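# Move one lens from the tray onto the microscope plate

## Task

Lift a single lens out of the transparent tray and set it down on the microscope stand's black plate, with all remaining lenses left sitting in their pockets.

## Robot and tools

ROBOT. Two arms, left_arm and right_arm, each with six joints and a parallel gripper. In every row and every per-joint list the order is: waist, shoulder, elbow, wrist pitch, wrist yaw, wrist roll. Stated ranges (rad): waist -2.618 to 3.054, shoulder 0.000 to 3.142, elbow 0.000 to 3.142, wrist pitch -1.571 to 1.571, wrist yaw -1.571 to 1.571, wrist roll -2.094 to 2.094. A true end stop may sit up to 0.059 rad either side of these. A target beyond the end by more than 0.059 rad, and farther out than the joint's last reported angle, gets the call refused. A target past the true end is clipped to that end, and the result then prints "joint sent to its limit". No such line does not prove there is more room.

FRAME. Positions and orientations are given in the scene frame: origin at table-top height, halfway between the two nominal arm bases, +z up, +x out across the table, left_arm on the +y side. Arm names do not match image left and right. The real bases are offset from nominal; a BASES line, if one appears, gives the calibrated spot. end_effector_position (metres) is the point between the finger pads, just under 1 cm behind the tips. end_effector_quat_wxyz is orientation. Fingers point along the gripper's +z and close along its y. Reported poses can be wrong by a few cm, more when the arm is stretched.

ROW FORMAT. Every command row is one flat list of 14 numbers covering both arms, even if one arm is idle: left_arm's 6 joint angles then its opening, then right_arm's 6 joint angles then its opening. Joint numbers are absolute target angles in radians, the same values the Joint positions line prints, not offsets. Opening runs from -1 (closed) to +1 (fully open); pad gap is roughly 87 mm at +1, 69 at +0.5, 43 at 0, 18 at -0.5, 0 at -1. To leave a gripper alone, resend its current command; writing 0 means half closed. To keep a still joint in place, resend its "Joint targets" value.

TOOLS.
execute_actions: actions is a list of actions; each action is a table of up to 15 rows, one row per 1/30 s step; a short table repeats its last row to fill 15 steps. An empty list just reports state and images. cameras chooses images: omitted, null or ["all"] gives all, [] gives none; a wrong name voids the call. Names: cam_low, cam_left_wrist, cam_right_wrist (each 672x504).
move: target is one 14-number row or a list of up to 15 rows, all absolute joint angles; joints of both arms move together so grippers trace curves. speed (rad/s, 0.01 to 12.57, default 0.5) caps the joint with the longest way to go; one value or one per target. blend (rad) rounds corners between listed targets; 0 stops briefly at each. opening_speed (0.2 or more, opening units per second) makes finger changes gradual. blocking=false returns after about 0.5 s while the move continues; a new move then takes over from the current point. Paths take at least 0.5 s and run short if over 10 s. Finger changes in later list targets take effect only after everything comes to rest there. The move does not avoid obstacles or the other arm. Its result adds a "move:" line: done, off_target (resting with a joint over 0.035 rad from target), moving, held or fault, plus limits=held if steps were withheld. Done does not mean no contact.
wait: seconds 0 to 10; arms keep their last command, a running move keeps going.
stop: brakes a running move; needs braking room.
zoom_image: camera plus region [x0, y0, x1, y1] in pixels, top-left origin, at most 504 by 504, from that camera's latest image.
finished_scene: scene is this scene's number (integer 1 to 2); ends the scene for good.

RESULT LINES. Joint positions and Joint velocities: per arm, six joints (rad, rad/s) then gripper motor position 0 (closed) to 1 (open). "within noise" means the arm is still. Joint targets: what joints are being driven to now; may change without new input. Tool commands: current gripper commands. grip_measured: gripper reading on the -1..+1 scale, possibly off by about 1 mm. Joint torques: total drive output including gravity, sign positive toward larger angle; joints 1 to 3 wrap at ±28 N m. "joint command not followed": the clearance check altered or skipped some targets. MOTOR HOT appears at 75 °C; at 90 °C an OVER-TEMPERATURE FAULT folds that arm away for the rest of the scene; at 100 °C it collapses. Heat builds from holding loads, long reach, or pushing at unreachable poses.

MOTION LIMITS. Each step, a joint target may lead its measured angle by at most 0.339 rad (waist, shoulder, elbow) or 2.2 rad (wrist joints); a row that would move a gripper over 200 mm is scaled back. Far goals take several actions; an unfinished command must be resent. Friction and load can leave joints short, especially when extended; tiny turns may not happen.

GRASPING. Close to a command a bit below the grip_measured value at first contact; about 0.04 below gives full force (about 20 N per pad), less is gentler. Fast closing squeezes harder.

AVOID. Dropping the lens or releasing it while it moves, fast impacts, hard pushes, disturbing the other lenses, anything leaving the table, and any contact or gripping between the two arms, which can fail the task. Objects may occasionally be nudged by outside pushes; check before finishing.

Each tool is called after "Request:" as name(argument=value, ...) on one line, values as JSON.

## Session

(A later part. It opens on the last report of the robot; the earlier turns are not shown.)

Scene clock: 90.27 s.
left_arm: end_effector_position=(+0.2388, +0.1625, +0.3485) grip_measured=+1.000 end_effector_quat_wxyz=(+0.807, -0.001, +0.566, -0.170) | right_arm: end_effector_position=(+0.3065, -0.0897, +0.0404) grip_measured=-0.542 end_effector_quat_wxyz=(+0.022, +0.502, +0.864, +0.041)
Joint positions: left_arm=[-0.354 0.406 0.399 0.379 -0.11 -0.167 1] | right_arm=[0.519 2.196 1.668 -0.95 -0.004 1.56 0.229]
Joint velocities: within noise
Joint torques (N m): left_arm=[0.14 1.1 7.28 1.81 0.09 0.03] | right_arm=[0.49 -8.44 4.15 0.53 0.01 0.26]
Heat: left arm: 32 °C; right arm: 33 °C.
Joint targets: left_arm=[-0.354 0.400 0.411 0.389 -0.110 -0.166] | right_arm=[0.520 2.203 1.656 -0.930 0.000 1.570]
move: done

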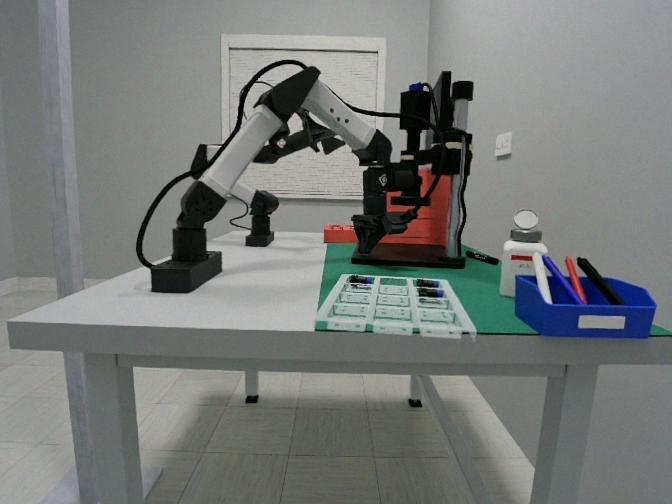

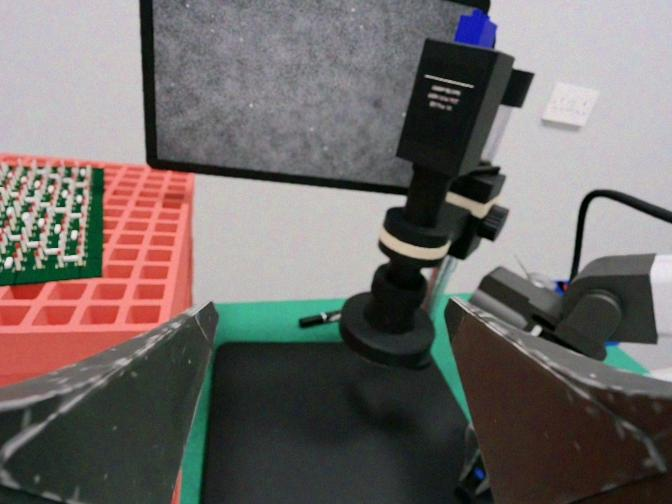

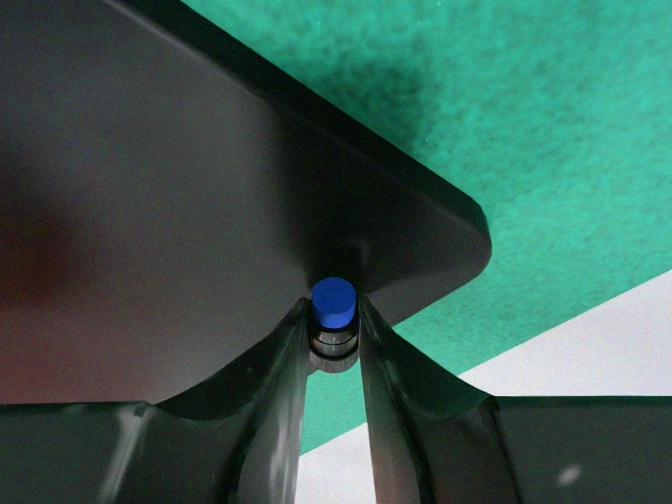

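Request:
move(target=[-0.354,0.4,0.411,0.389,-0.110,-0.166,1,0.52,2.207,1.650,-0.935,0,1.57,-0.8], speed=0.05)

Request:
zoom_image(camera="cam_low", region=[345, 220, 405, 280])

Scene clock: 91.77 s.
left_arm: end_effector_position=(+0.2388, +0.1625, +0.3485) grip_measured=+1.000 end_effector_quat_wxyz=(+0.807, -0.001, +0.566, -0.170) | right_arm: end_effector_position=(+0.3046, -0.0907, +0.0375) grip_measured=-0.542 end_effector_quat_wxyz=(+0.020, +0.502, +0.864, +0.037)
Joint positions: left_arm=[-0.354 0.406 0.399 0.379 -0.11 -0.167 1] | right_arm=[0.519 2.199 1.66 -0.948 -0.004 1.561 0.229]
Joint velocities: within noise
Joint torques (N m): left_arm=[0.14 1.1 7.3 1.81 0.09 0.03] | right_arm=[0.51 -8.34 4.08 0.5 0.03 0.26]
Heat: left arm: 32 °C; right arm: 33 °C.
Joint targets: left_arm=[-0.354 0.400 0.411 0.389 -0.110 -0.166] | right_arm=[0.520 2.207 1.650 -0.935 0.000 1.570]
move: done

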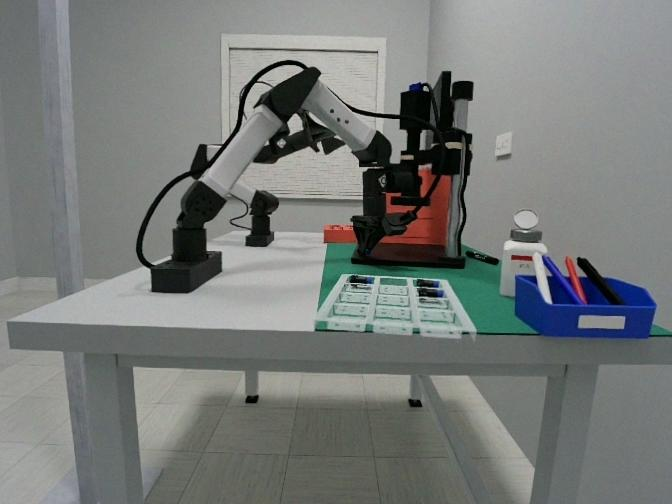

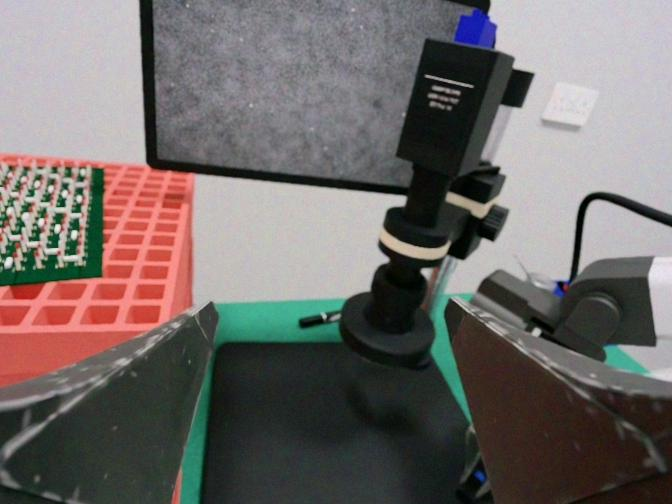

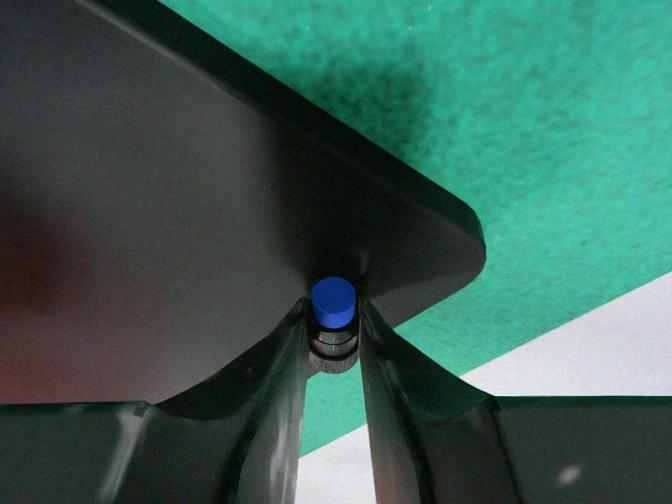

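Scaled by 8.400 from the camera's 672x504 image, which has a finer 960x720 frame.

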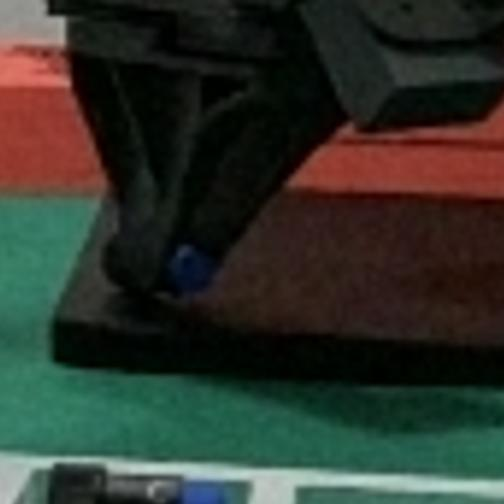

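Request:
move(target=[-0.354,0.4,0.411,0.389,-0.110,-0.166,1,0.52,2.210,1.645,-0.930,0,1.57,-0.8], speed=0.05)

Request:
zoom_image(camera="cam_low", region=[345, 220, 405, 280])

Scene clock: 92.90 s.
left_arm: end_effector_position=(+0.2388, +0.1625, +0.3485) grip_measured=+1.000 end_effector_quat_wxyz=(+0.807, -0.001, +0.566, -0.170) | right_arm: end_effector_position=(+0.3042, -0.0906, +0.0368) grip_measured=-0.542 end_effector_quat_wxyz=(+0.019, +0.502, +0.864, +0.038)
Joint positions: left_arm=[-0.354 0.406 0.399 0.379 -0.11 -0.167 1] | right_arm=[0.519 2.199 1.657 -0.945 -0.006 1.561 0.229]
Joint velocities: within noise
Joint torques (N m): left_arm=[0.14 1.09 7.3 1.81 0.09 0.03] | right_arm=[0.42 -8.2 3.88 0.53 0.05 0.24]
Heat: left arm: 32 °C; right arm: 33 °C.
Joint targets: left_arm=[-0.354 0.400 0.411 0.389 -0.110 -0.166] | right_arm=[0.520 2.210 1.645 -0.930 0.000 1.570]
move: done

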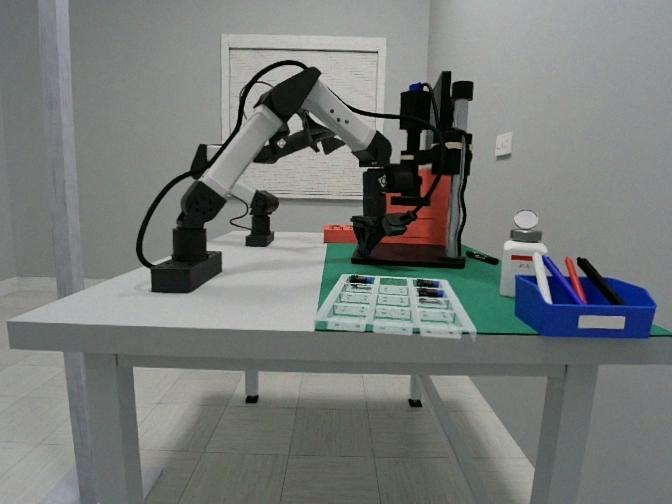

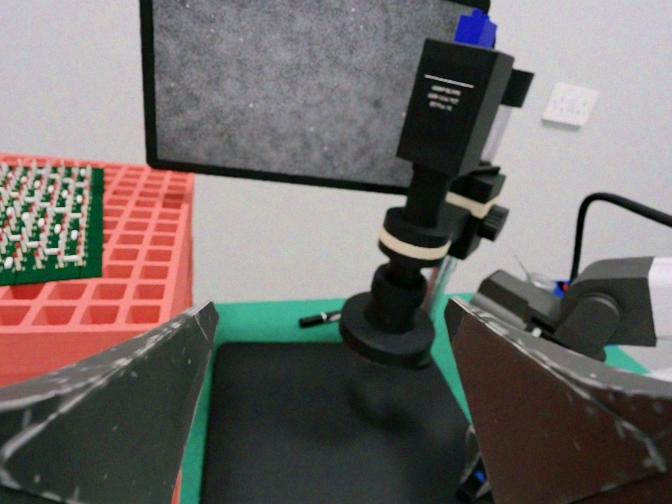

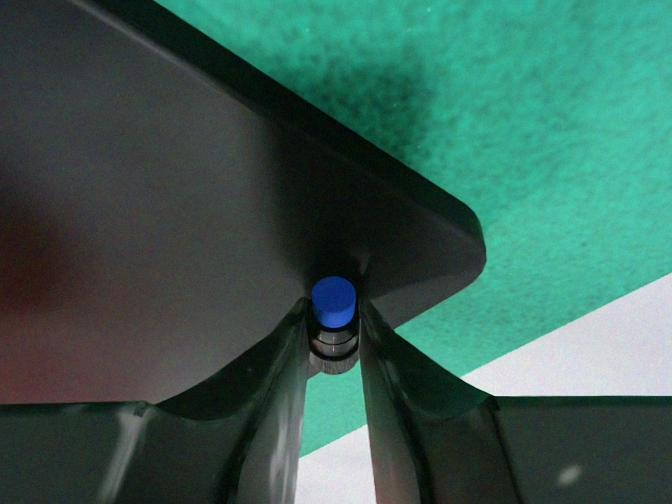

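Scaled by 8.400 from the camera's 672x504 image, which has a finer 960x720 frame.

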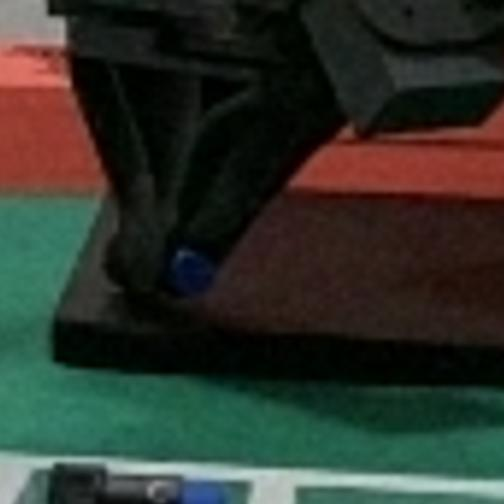

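Request:
move(target=[-0.354,0.4,0.411,0.389,-0.110,-0.166,1,0.52,2.214,1.639,-0.924,0,1.57,-0.8], speed=0.05)

Request:
zoom_image(camera="cam_low", region=[345, 220, 405, 280])

Request:
zoom_image(camera="cam_right_wrist", region=[270, 230, 400, 400])

Scene clock: 94.27 s.
left_arm: end_effector_position=(+0.2388, +0.1625, +0.3485) grip_measured=+1.000 end_effector_quat_wxyz=(+0.807, -0.001, +0.566, -0.170) | right_arm: end_effector_position=(+0.3042, -0.0906, +0.0363) grip_measured=-0.542 end_effector_quat_wxyz=(+0.019, +0.502, +0.864, +0.038)
Joint positions: left_arm=[-0.354 0.406 0.399 0.379 -0.11 -0.167 1] | right_arm=[0.519 2.199 1.655 -0.943 -0.006 1.562 0.229]
Joint velocities: within noise
Joint torques (N m): left_arm=[0.14 1.11 7.28 1.81 0.09 0.03] | right_arm=[0.38 -7.79 3.67 0.58 0.01 0.25]
Heat: left arm: 32 °C; right arm: 32 °C.
Joint targets: left_arm=[-0.354 0.400 0.411 0.389 -0.110 -0.166] | right_arm=[0.520 2.214 1.639 -0.924 0.000 1.570]
move: done

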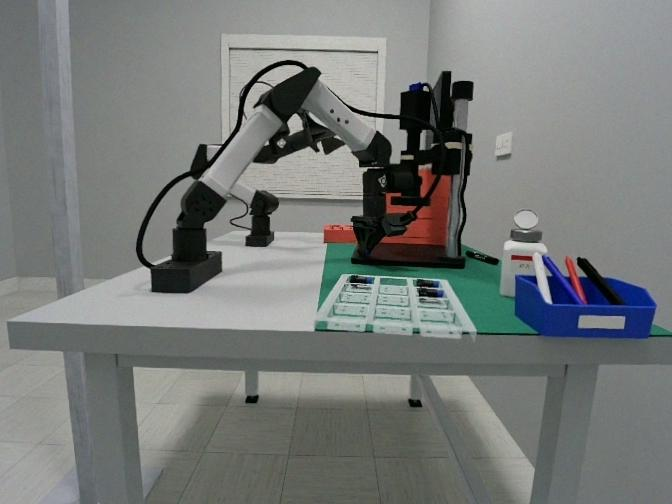

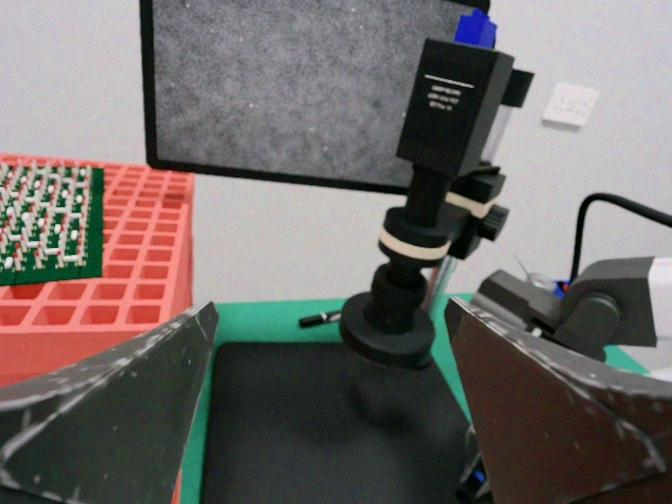

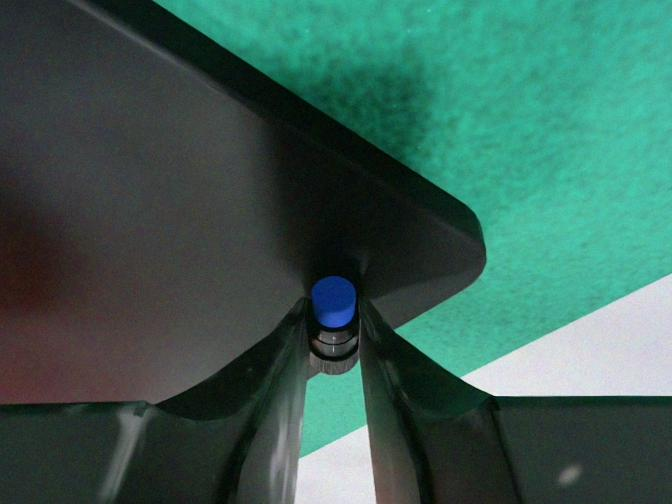

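Scaled by 8.400 from the camera's 672x504 image, which has a finer 960x720 frame.

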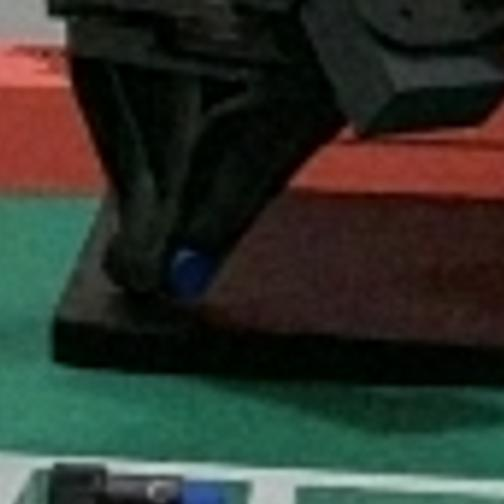

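Scaled by 2.965 from the camera's 672x504 image, which has a finer 960x720 frame.

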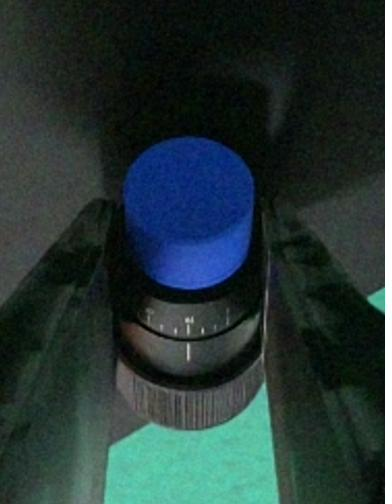

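Request:
move(target=[-0.354,0.4,0.411,0.389,-0.110,-0.166,1,0.52,2.212,1.642,-0.927,0,1.57,-0.45], speed=0.05, opening_speed=0.2)

Request:
zoom_image(camera="cam_low", region=[345, 220, 405, 280])

Request:
zoom_image(camera="cam_right_wrist", region=[270, 230, 400, 400])

Scene clock: 96.87 s.
left_arm: end_effector_position=(+0.2388, +0.1625, +0.3485) grip_measured=+1.000 end_effector_quat_wxyz=(+0.807, -0.001, +0.566, -0.170) | right_arm: end_effector_position=(+0.3032, -0.0910, +0.0334) grip_measured=-0.450 end_effector_quat_wxyz=(+0.017, +0.502, +0.864, +0.036)
Joint positions: left_arm=[-0.354 0.406 0.399 0.379 -0.11 -0.167 1] | right_arm=[0.519 2.204 1.652 -0.94 -0.007 1.562 0.275]
Joint velocities: within noise
Joint torques (N m): left_arm=[0.13 1.11 7.3 1.81 0.1 0.03] | right_arm=[0.36 -8.34 4.05 0.49 0.05 0.22]
Heat: left arm: 32 °C; right arm: 32 °C.
Joint targets: left_arm=[-0.354 0.400 0.411 0.389 -0.110 -0.166] | right_arm=[0.520 2.212 1.642 -0.927 0.000 1.570]
move: done

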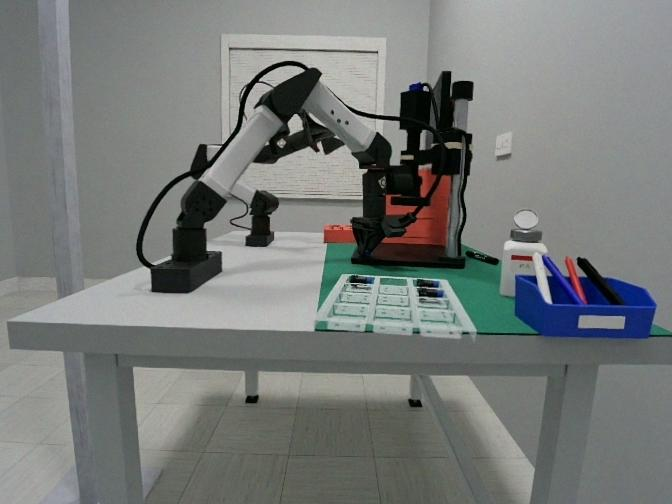

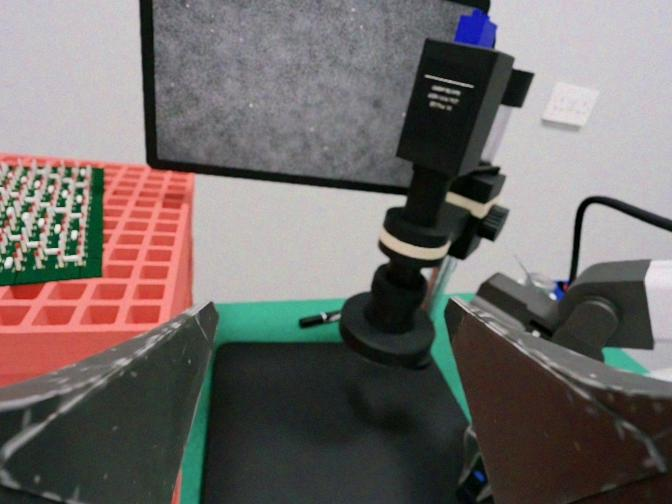

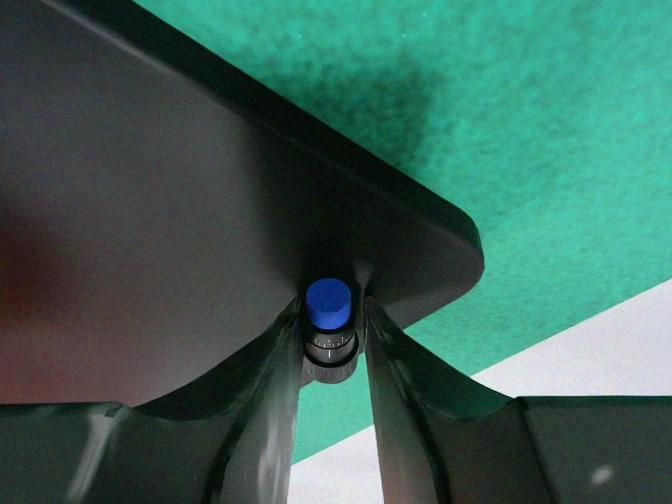

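Scaled by 8.400 from the camera's 672x504 image, which has a finer 960x720 frame.

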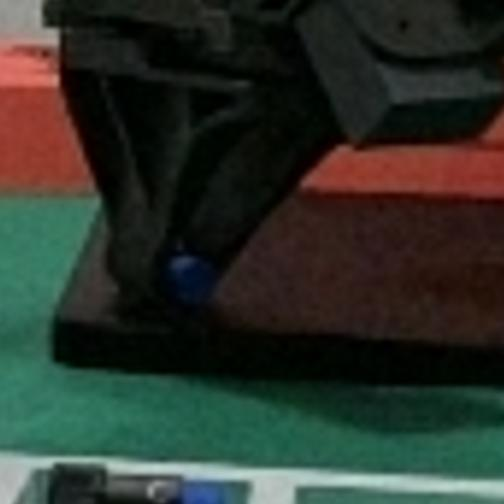

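Scaled by 2.965 from the camera's 672x504 image, which has a finer 960x720 frame.

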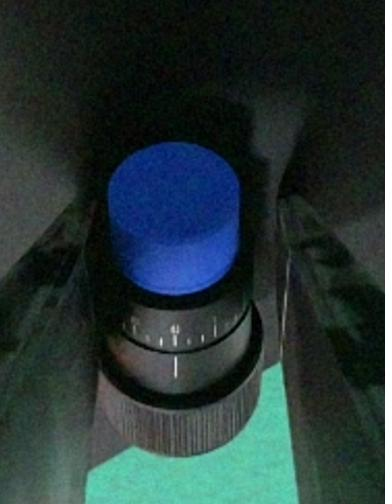

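Request:
move(target=[-0.354,0.4,0.411,0.389,-0.110,-0.166,1,0.52,2.212,1.648,-0.93,0,1.57,0.05], speed=0.05, opening_speed=0.2)

Request:
zoom_image(camera="cam_right_wrist", region=[240, 230, 430, 420])

Scene clock: 100.17 s.
left_arm: end_effector_position=(+0.2388, +0.1625, +0.3485) grip_measured=+1.000 end_effector_quat_wxyz=(+0.807, -0.001, +0.566, -0.170) | right_arm: end_effector_position=(+0.3044, -0.0892, +0.0338) grip_measured=+0.050 end_effector_quat_wxyz=(+0.017, +0.503, +0.863, +0.040)
Joint positions: left_arm=[-0.354 0.406 0.399 0.379 -0.11 -0.167 1] | right_arm=[0.519 2.204 1.652 -0.933 -0.012 1.564 0.525]
Joint velocities: within noise
Joint torques (N m): left_arm=[0.14 1.1 7.3 1.81 0.09 0.03] | right_arm=[0.59 -8.36 4.66 0.4 0.11 0.24]
Heat: left arm: 32 °C; right arm: 32 °C.
Joint targets: left_arm=[-0.354 0.400 0.411 0.389 -0.110 -0.166] | right_arm=[0.520 2.212 1.648 -0.930 0.000 1.570]
move: done

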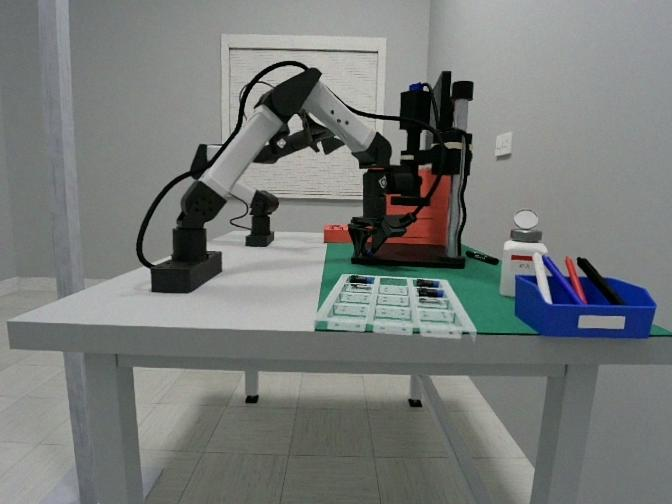

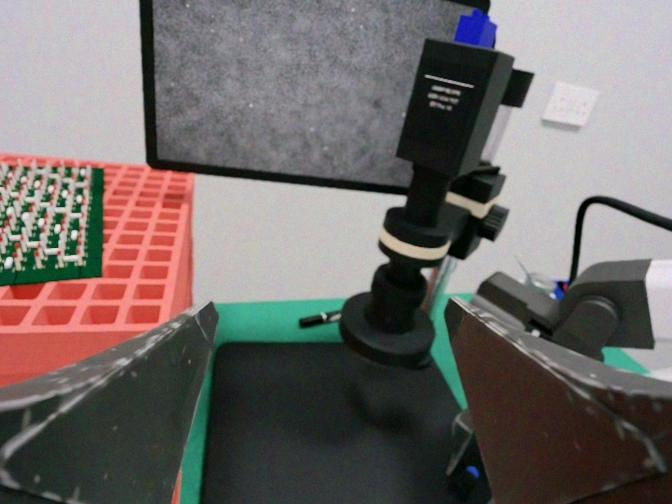

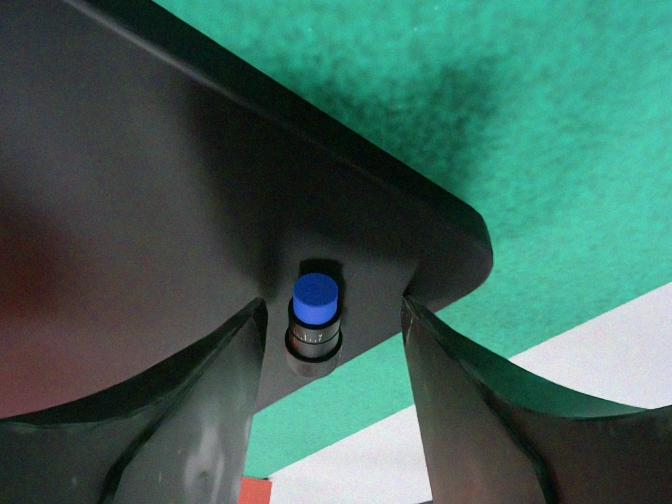

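Scaled by 2.653 from the camera's 672x504 image, which has a finer 960x720 frame.

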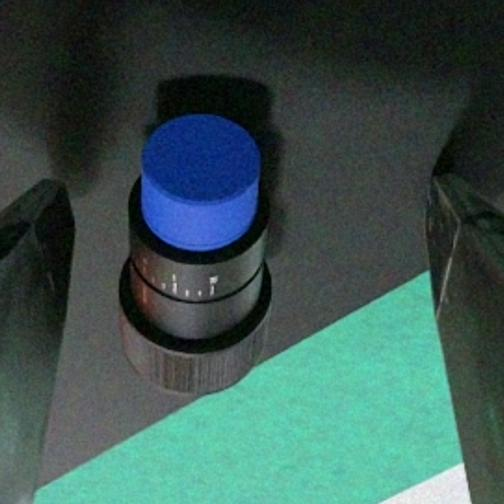

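Request:
move(target=[[-0.354,0.4,0.411,0.389,-0.110,-0.166,1,0.52,2.183,1.71,-1.0,0,1.57,0.05],[-0.354,0.4,0.411,0.389,-0.110,-0.166,1,0.52,2.145,1.86,-1.18,0,1.57,0.05]], speed=[0.15,0.3], blend=0.02)

Request:
zoom_image(camera="cam_low", region=[320, 200, 480, 340])

Scene clock: 103.07 s.
left_arm: end_effector_position=(+0.2388, +0.1625, +0.3485) grip_measured=+1.000 end_effector_quat_wxyz=(+0.807, -0.001, +0.566, -0.170) | right_arm: end_effector_position=(+0.3017, -0.0907, +0.0831) grip_measured=+0.050 end_effector_quat_wxyz=(+0.006, +0.504, +0.864, +0.023)
Joint positions: left_arm=[-0.354 0.406 0.399 0.379 -0.11 -0.167 1] | right_arm=[0.519 2.188 1.829 -1.166 -0.012 1.564 0.525]
Joint velocities: within noise
Joint torques (N m): left_arm=[0.14 1.1 7.31 1.81 0.09 0.03] | right_arm=[0.54 -12.3 7.57 0.13 0.09 0.25]
Heat: left arm: 32 °C; right arm: 32 °C.
Joint targets: left_arm=[-0.354 0.400 0.411 0.389 -0.110 -0.166] | right_arm=[0.520 2.145 1.860 -1.180 0.000 1.570]
move: off_target (right_arm); right_arm: the shoulder is farthest, 0.043 rad from its target

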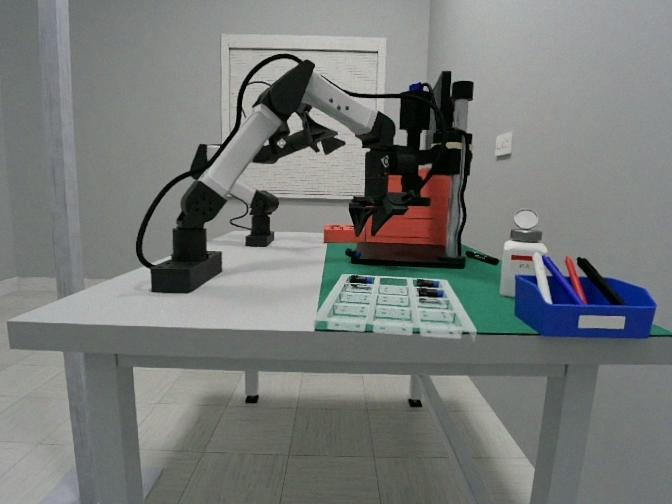

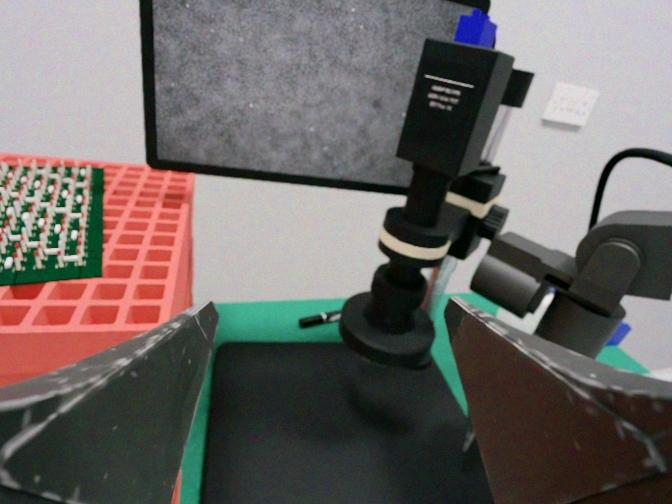

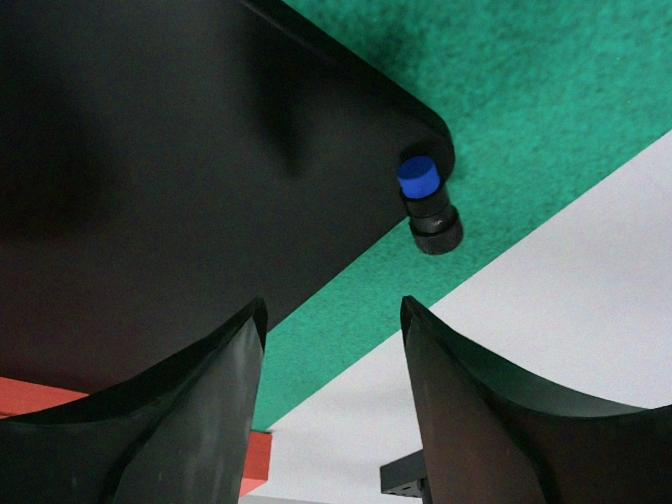

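Scaled by 3.150 from the camera's 672x504 image, which has a finer 960x720 frame.

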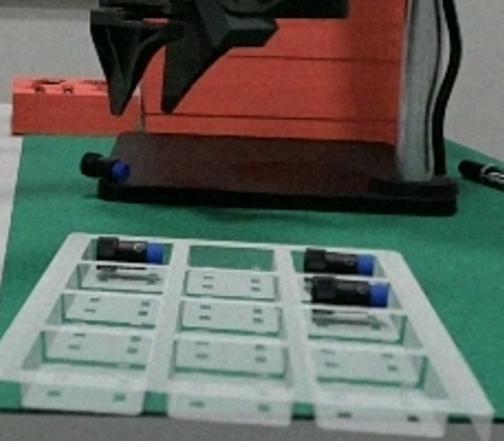

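Request:
wait(seconds=0.3)

Request:
zoom_image(camera="cam_low", region=[330, 230, 390, 275])

Request:
zoom_image(camera="cam_right_wrist", region=[330, 80, 530, 280])

Scene clock: 103.87 s.
left_arm: end_effector_position=(+0.2388, +0.1625, +0.3485) grip_measured=+1.000 end_effector_quat_wxyz=(+0.807, -0.001, +0.566, -0.170) | right_arm: end_effector_position=(+0.3015, -0.0908, +0.0831) grip_measured=+0.050 end_effector_quat_wxyz=(+0.006, +0.504, +0.864, +0.022)
Joint positions: left_arm=[-0.354 0.406 0.399 0.379 -0.11 -0.167 1] | right_arm=[0.519 2.188 1.829 -1.167 -0.012 1.564 0.525]
Joint velocities: within noise
Joint torques (N m): left_arm=[0.16 1.1 7.3 1.81 0.09 0.03] | right_arm=[0.39 -12.38 7.69 0.16 0.11 0.21]
Heat: left arm: 32 °C; right arm: 32 °C.
Joint targets: left_arm=[-0.354 0.400 0.411 0.389 -0.110 -0.166] | right_arm=[0.520 2.145 1.860 -1.180 0.000 1.570]
Tool commands: left_gripper/opening=+1.0 right_gripper/opening=+0.05
wait: 0.30 s; at rest from the start

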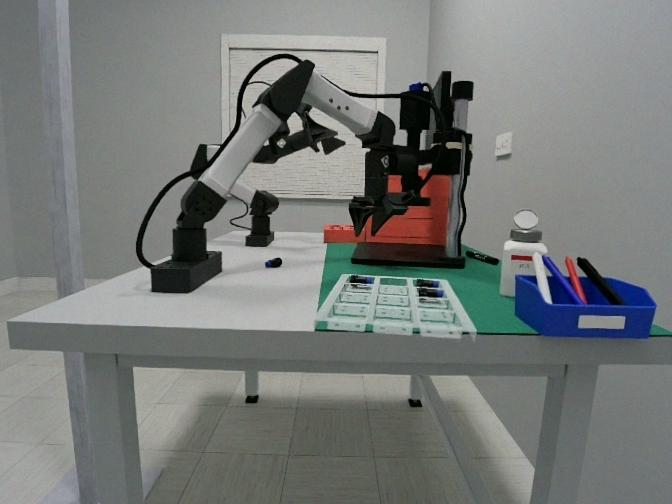

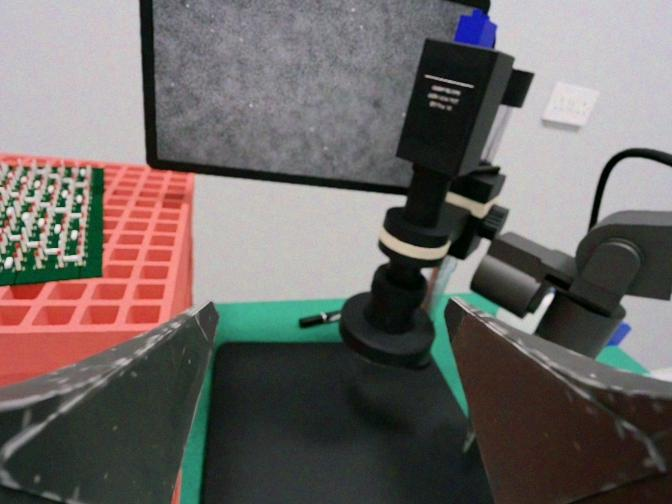

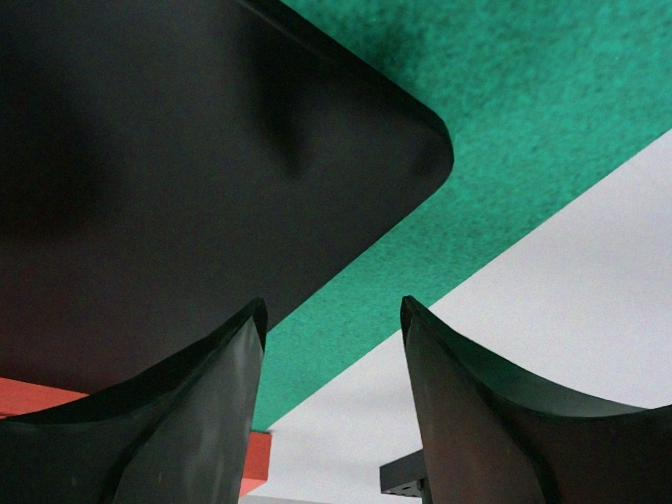

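Scaled by 8.400 from the camera's 672x504 image, which has a finer 960x720 frame.

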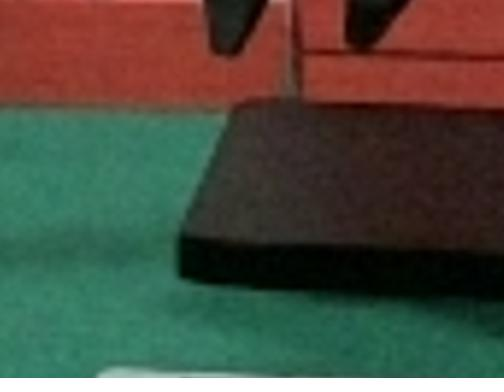

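Scaled by 2.520 from the camera's 672x504 image, which has a finer 960x720 frame.

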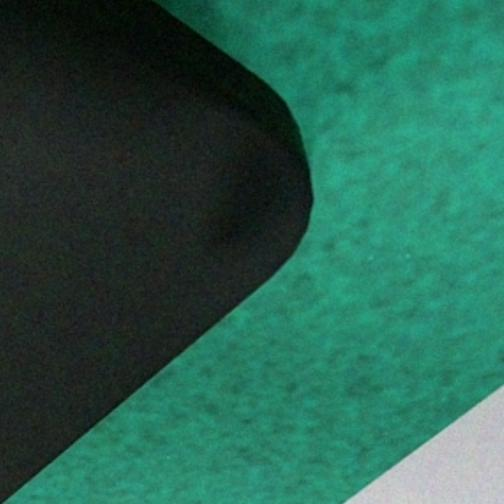

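Request:
execute_actions(actions=[])

Request:
zoom_image(camera="cam_low", region=[200, 220, 360, 300])

Scene clock: 104.23 s.
left_arm: end_effector_position=(+0.2388, +0.1625, +0.3485) grip_measured=+1.000 end_effector_quat_wxyz=(+0.807, -0.001, +0.566, -0.170) | right_arm: end_effector_position=(+0.3015, -0.0908, +0.0831) grip_measured=+0.050 end_effector_quat_wxyz=(+0.006, +0.504, +0.864, +0.022)
Joint positions: left_arm=[-0.354 0.406 0.399 0.379 -0.11 -0.167 1] | right_arm=[0.519 2.188 1.829 -1.167 -0.012 1.564 0.525]
Joint velocities: within noise
Joint torques (N m): left_arm=[0.13 1.11 7.3 1.81 0.09 0.03] | right_arm=[0.47 -12.48 7.51 0.12 0.11 0.2]
Heat: left arm: 32 °C; right arm: 32 °C.
Joint targets: left_arm=[-0.354 0.400 0.411 0.389 -0.110 -0.166] | right_arm=[0.520 2.145 1.860 -1.180 0.000 1.570]
Tool commands: left_gripper/opening=+1.0 right_gripper/opening=+0.05

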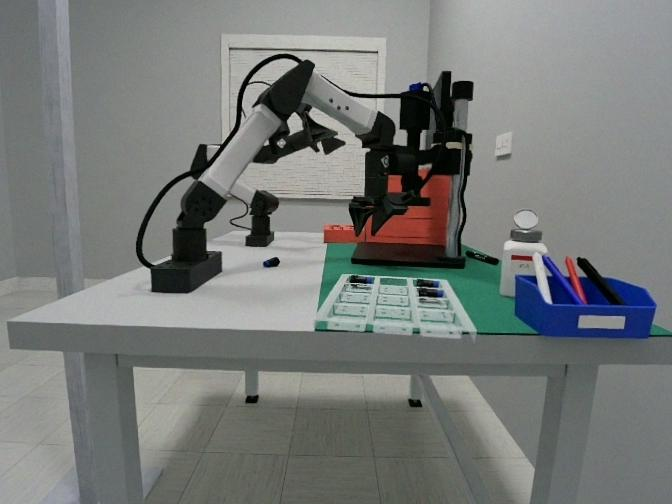

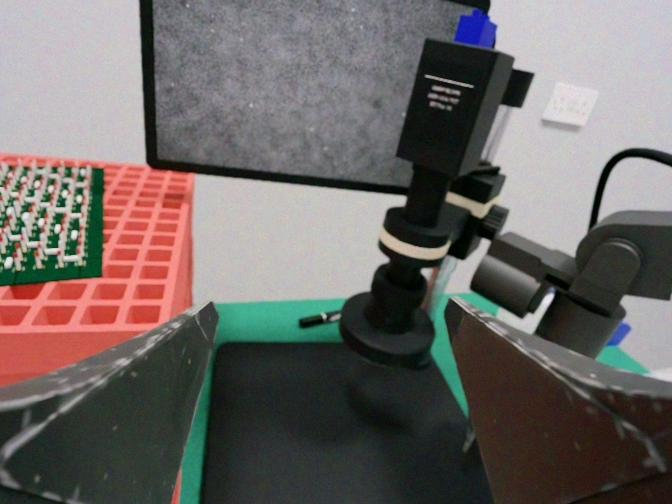

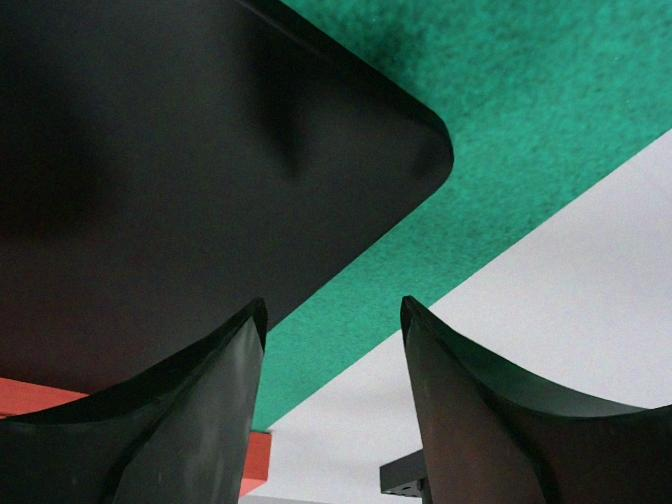

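Scaled by 3.150 from the camera's 672x504 image, which has a finer 960x720 frame.

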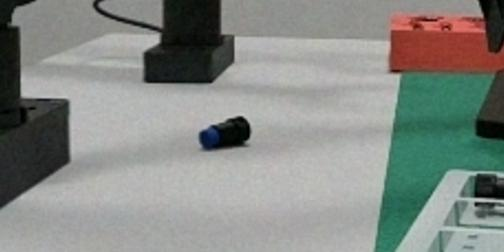

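Request:
move(target=[[0.2,0.4,0.411,0.389,-0.110,-0.166,1,0.50,2.066,1.70,-0.92,0,1.0,0.1],[0.5,0.4,0.411,0.389,-0.110,-0.166,1,1.1,2.066,1.70,-0.98,0,0,0.1]], speed=0.6, blend=0.1)

Request:
zoom_image(camera="cam_low", region=[200, 220, 360, 300])

Scene clock: 110.80 s.
left_arm: end_effector_position=(+0.2068, +0.3824, +0.3485) grip_measured=+1.000 end_effector_quat_wxyz=(+0.806, -0.233, +0.515, +0.176) | right_arm: end_effector_position=(+0.1324, +0.0133, +0.0906) grip_measured=+0.100 end_effector_quat_wxyz=(+0.081, -0.509, +0.856, +0.045)
Joint positions: left_arm=[0.494 0.406 0.399 0.379 -0.109 -0.167 1] | right_arm=[1.093 2.068 1.688 -1.006 0.007 0.009 0.55]
Joint velocities: within noise
Joint torques (N m): left_arm=[0.62 1.09 7.3 1.81 0.08 0.03] | right_arm=[0.95 -8.72 6.3 0.94 -0.11 0.08]
Heat: left arm: 32 °C; right arm: 33 °C.
Joint targets: left_arm=[0.500 0.400 0.411 0.389 -0.110 -0.166] | right_arm=[1.100 2.066 1.700 -0.980 0.000 0.000]
move: done

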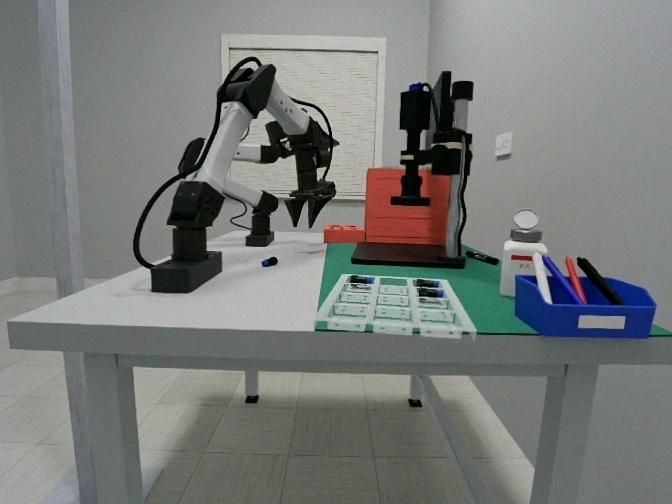

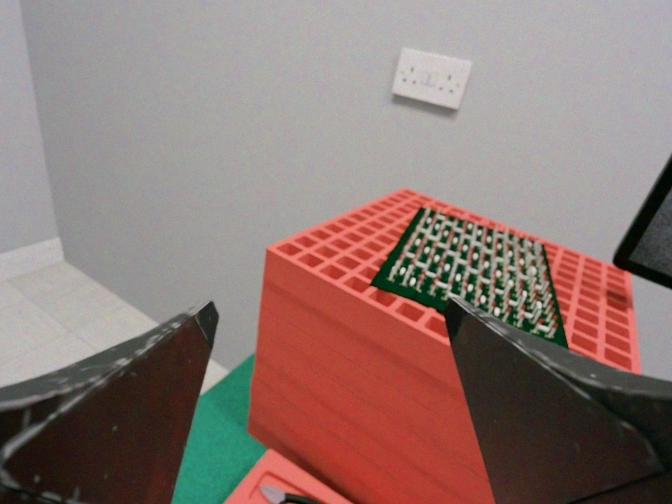

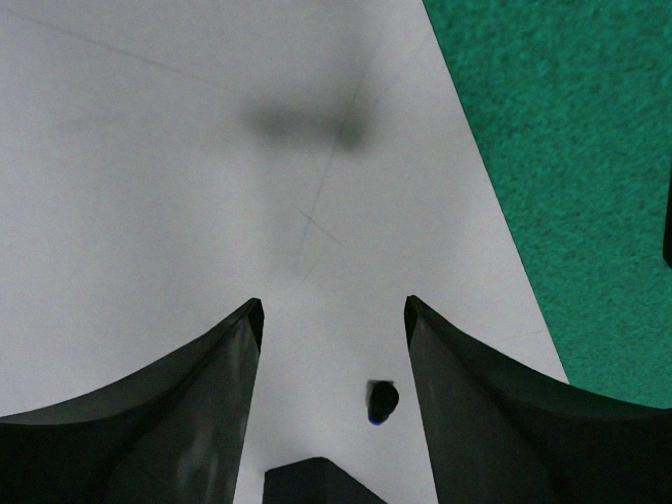

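Scaled by 3.150 from the camera's 672x504 image, which has a finer 960x720 frame.

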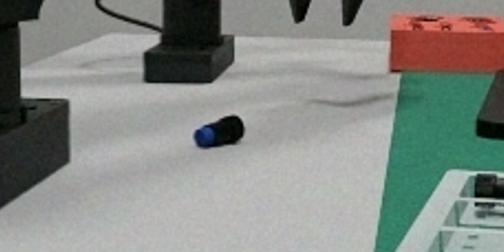

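Request:
move(target=[0.5,0.4,0.411,0.389,-0.110,-0.166,1,0.85,1.889,1.847,-1.527,0,0,0.1], speed=0.7)

Request:
zoom_image(camera="cam_low", region=[200, 220, 360, 300])

Scene clock: 115.13 s.
left_arm: end_effector_position=(+0.2068, +0.3824, +0.3485) grip_measured=+1.000 end_effector_quat_wxyz=(+0.806, -0.233, +0.515, +0.176) | right_arm: end_effector_position=(+0.1485, -0.1124, +0.1812) grip_measured=+0.100 end_effector_quat_wxyz=(-0.022, -0.405, +0.914, -0.013)
Joint positions: left_arm=[0.494 0.406 0.399 0.379 -0.109 -0.167 1] | right_arm=[0.851 1.922 1.816 -1.516 0.005 0.007 0.55]
Joint velocities: within noise
Joint torques (N m): left_arm=[0.62 1.1 7.3 1.81 0.08 0.03] | right_arm=[0.27 -9.99 7.53 0.06 -0.09 0.1]
Heat: left arm: 32 °C; right arm: 34 °C.
Joint targets: left_arm=[0.500 0.400 0.411 0.389 -0.110 -0.166] | right_arm=[0.850 1.889 1.847 -1.527 0.000 0.000]
move: done

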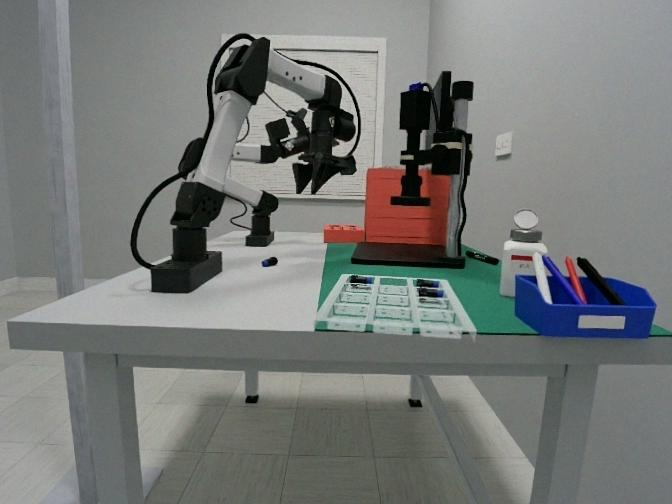

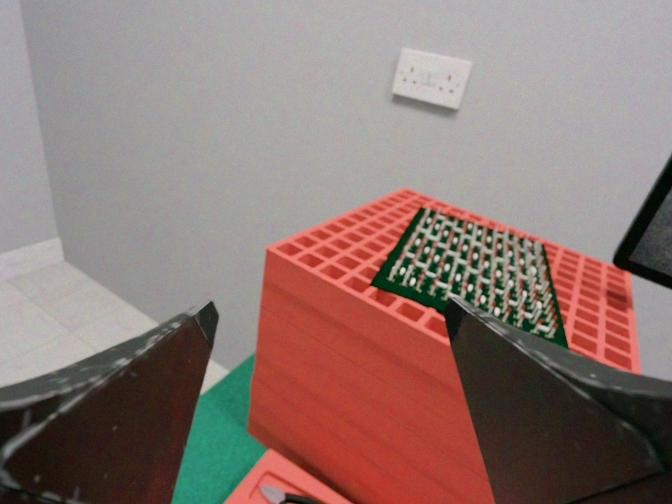

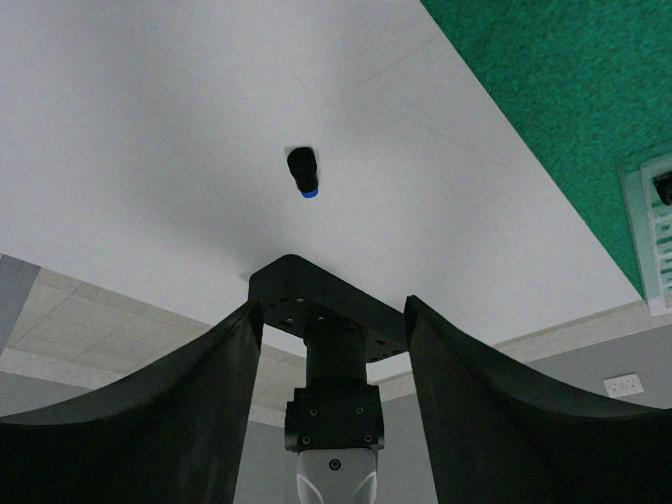

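Scaled by 3.150 from the camera's 672x504 image, which has a finer 960x720 frame.

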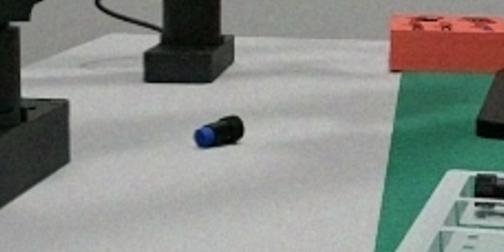

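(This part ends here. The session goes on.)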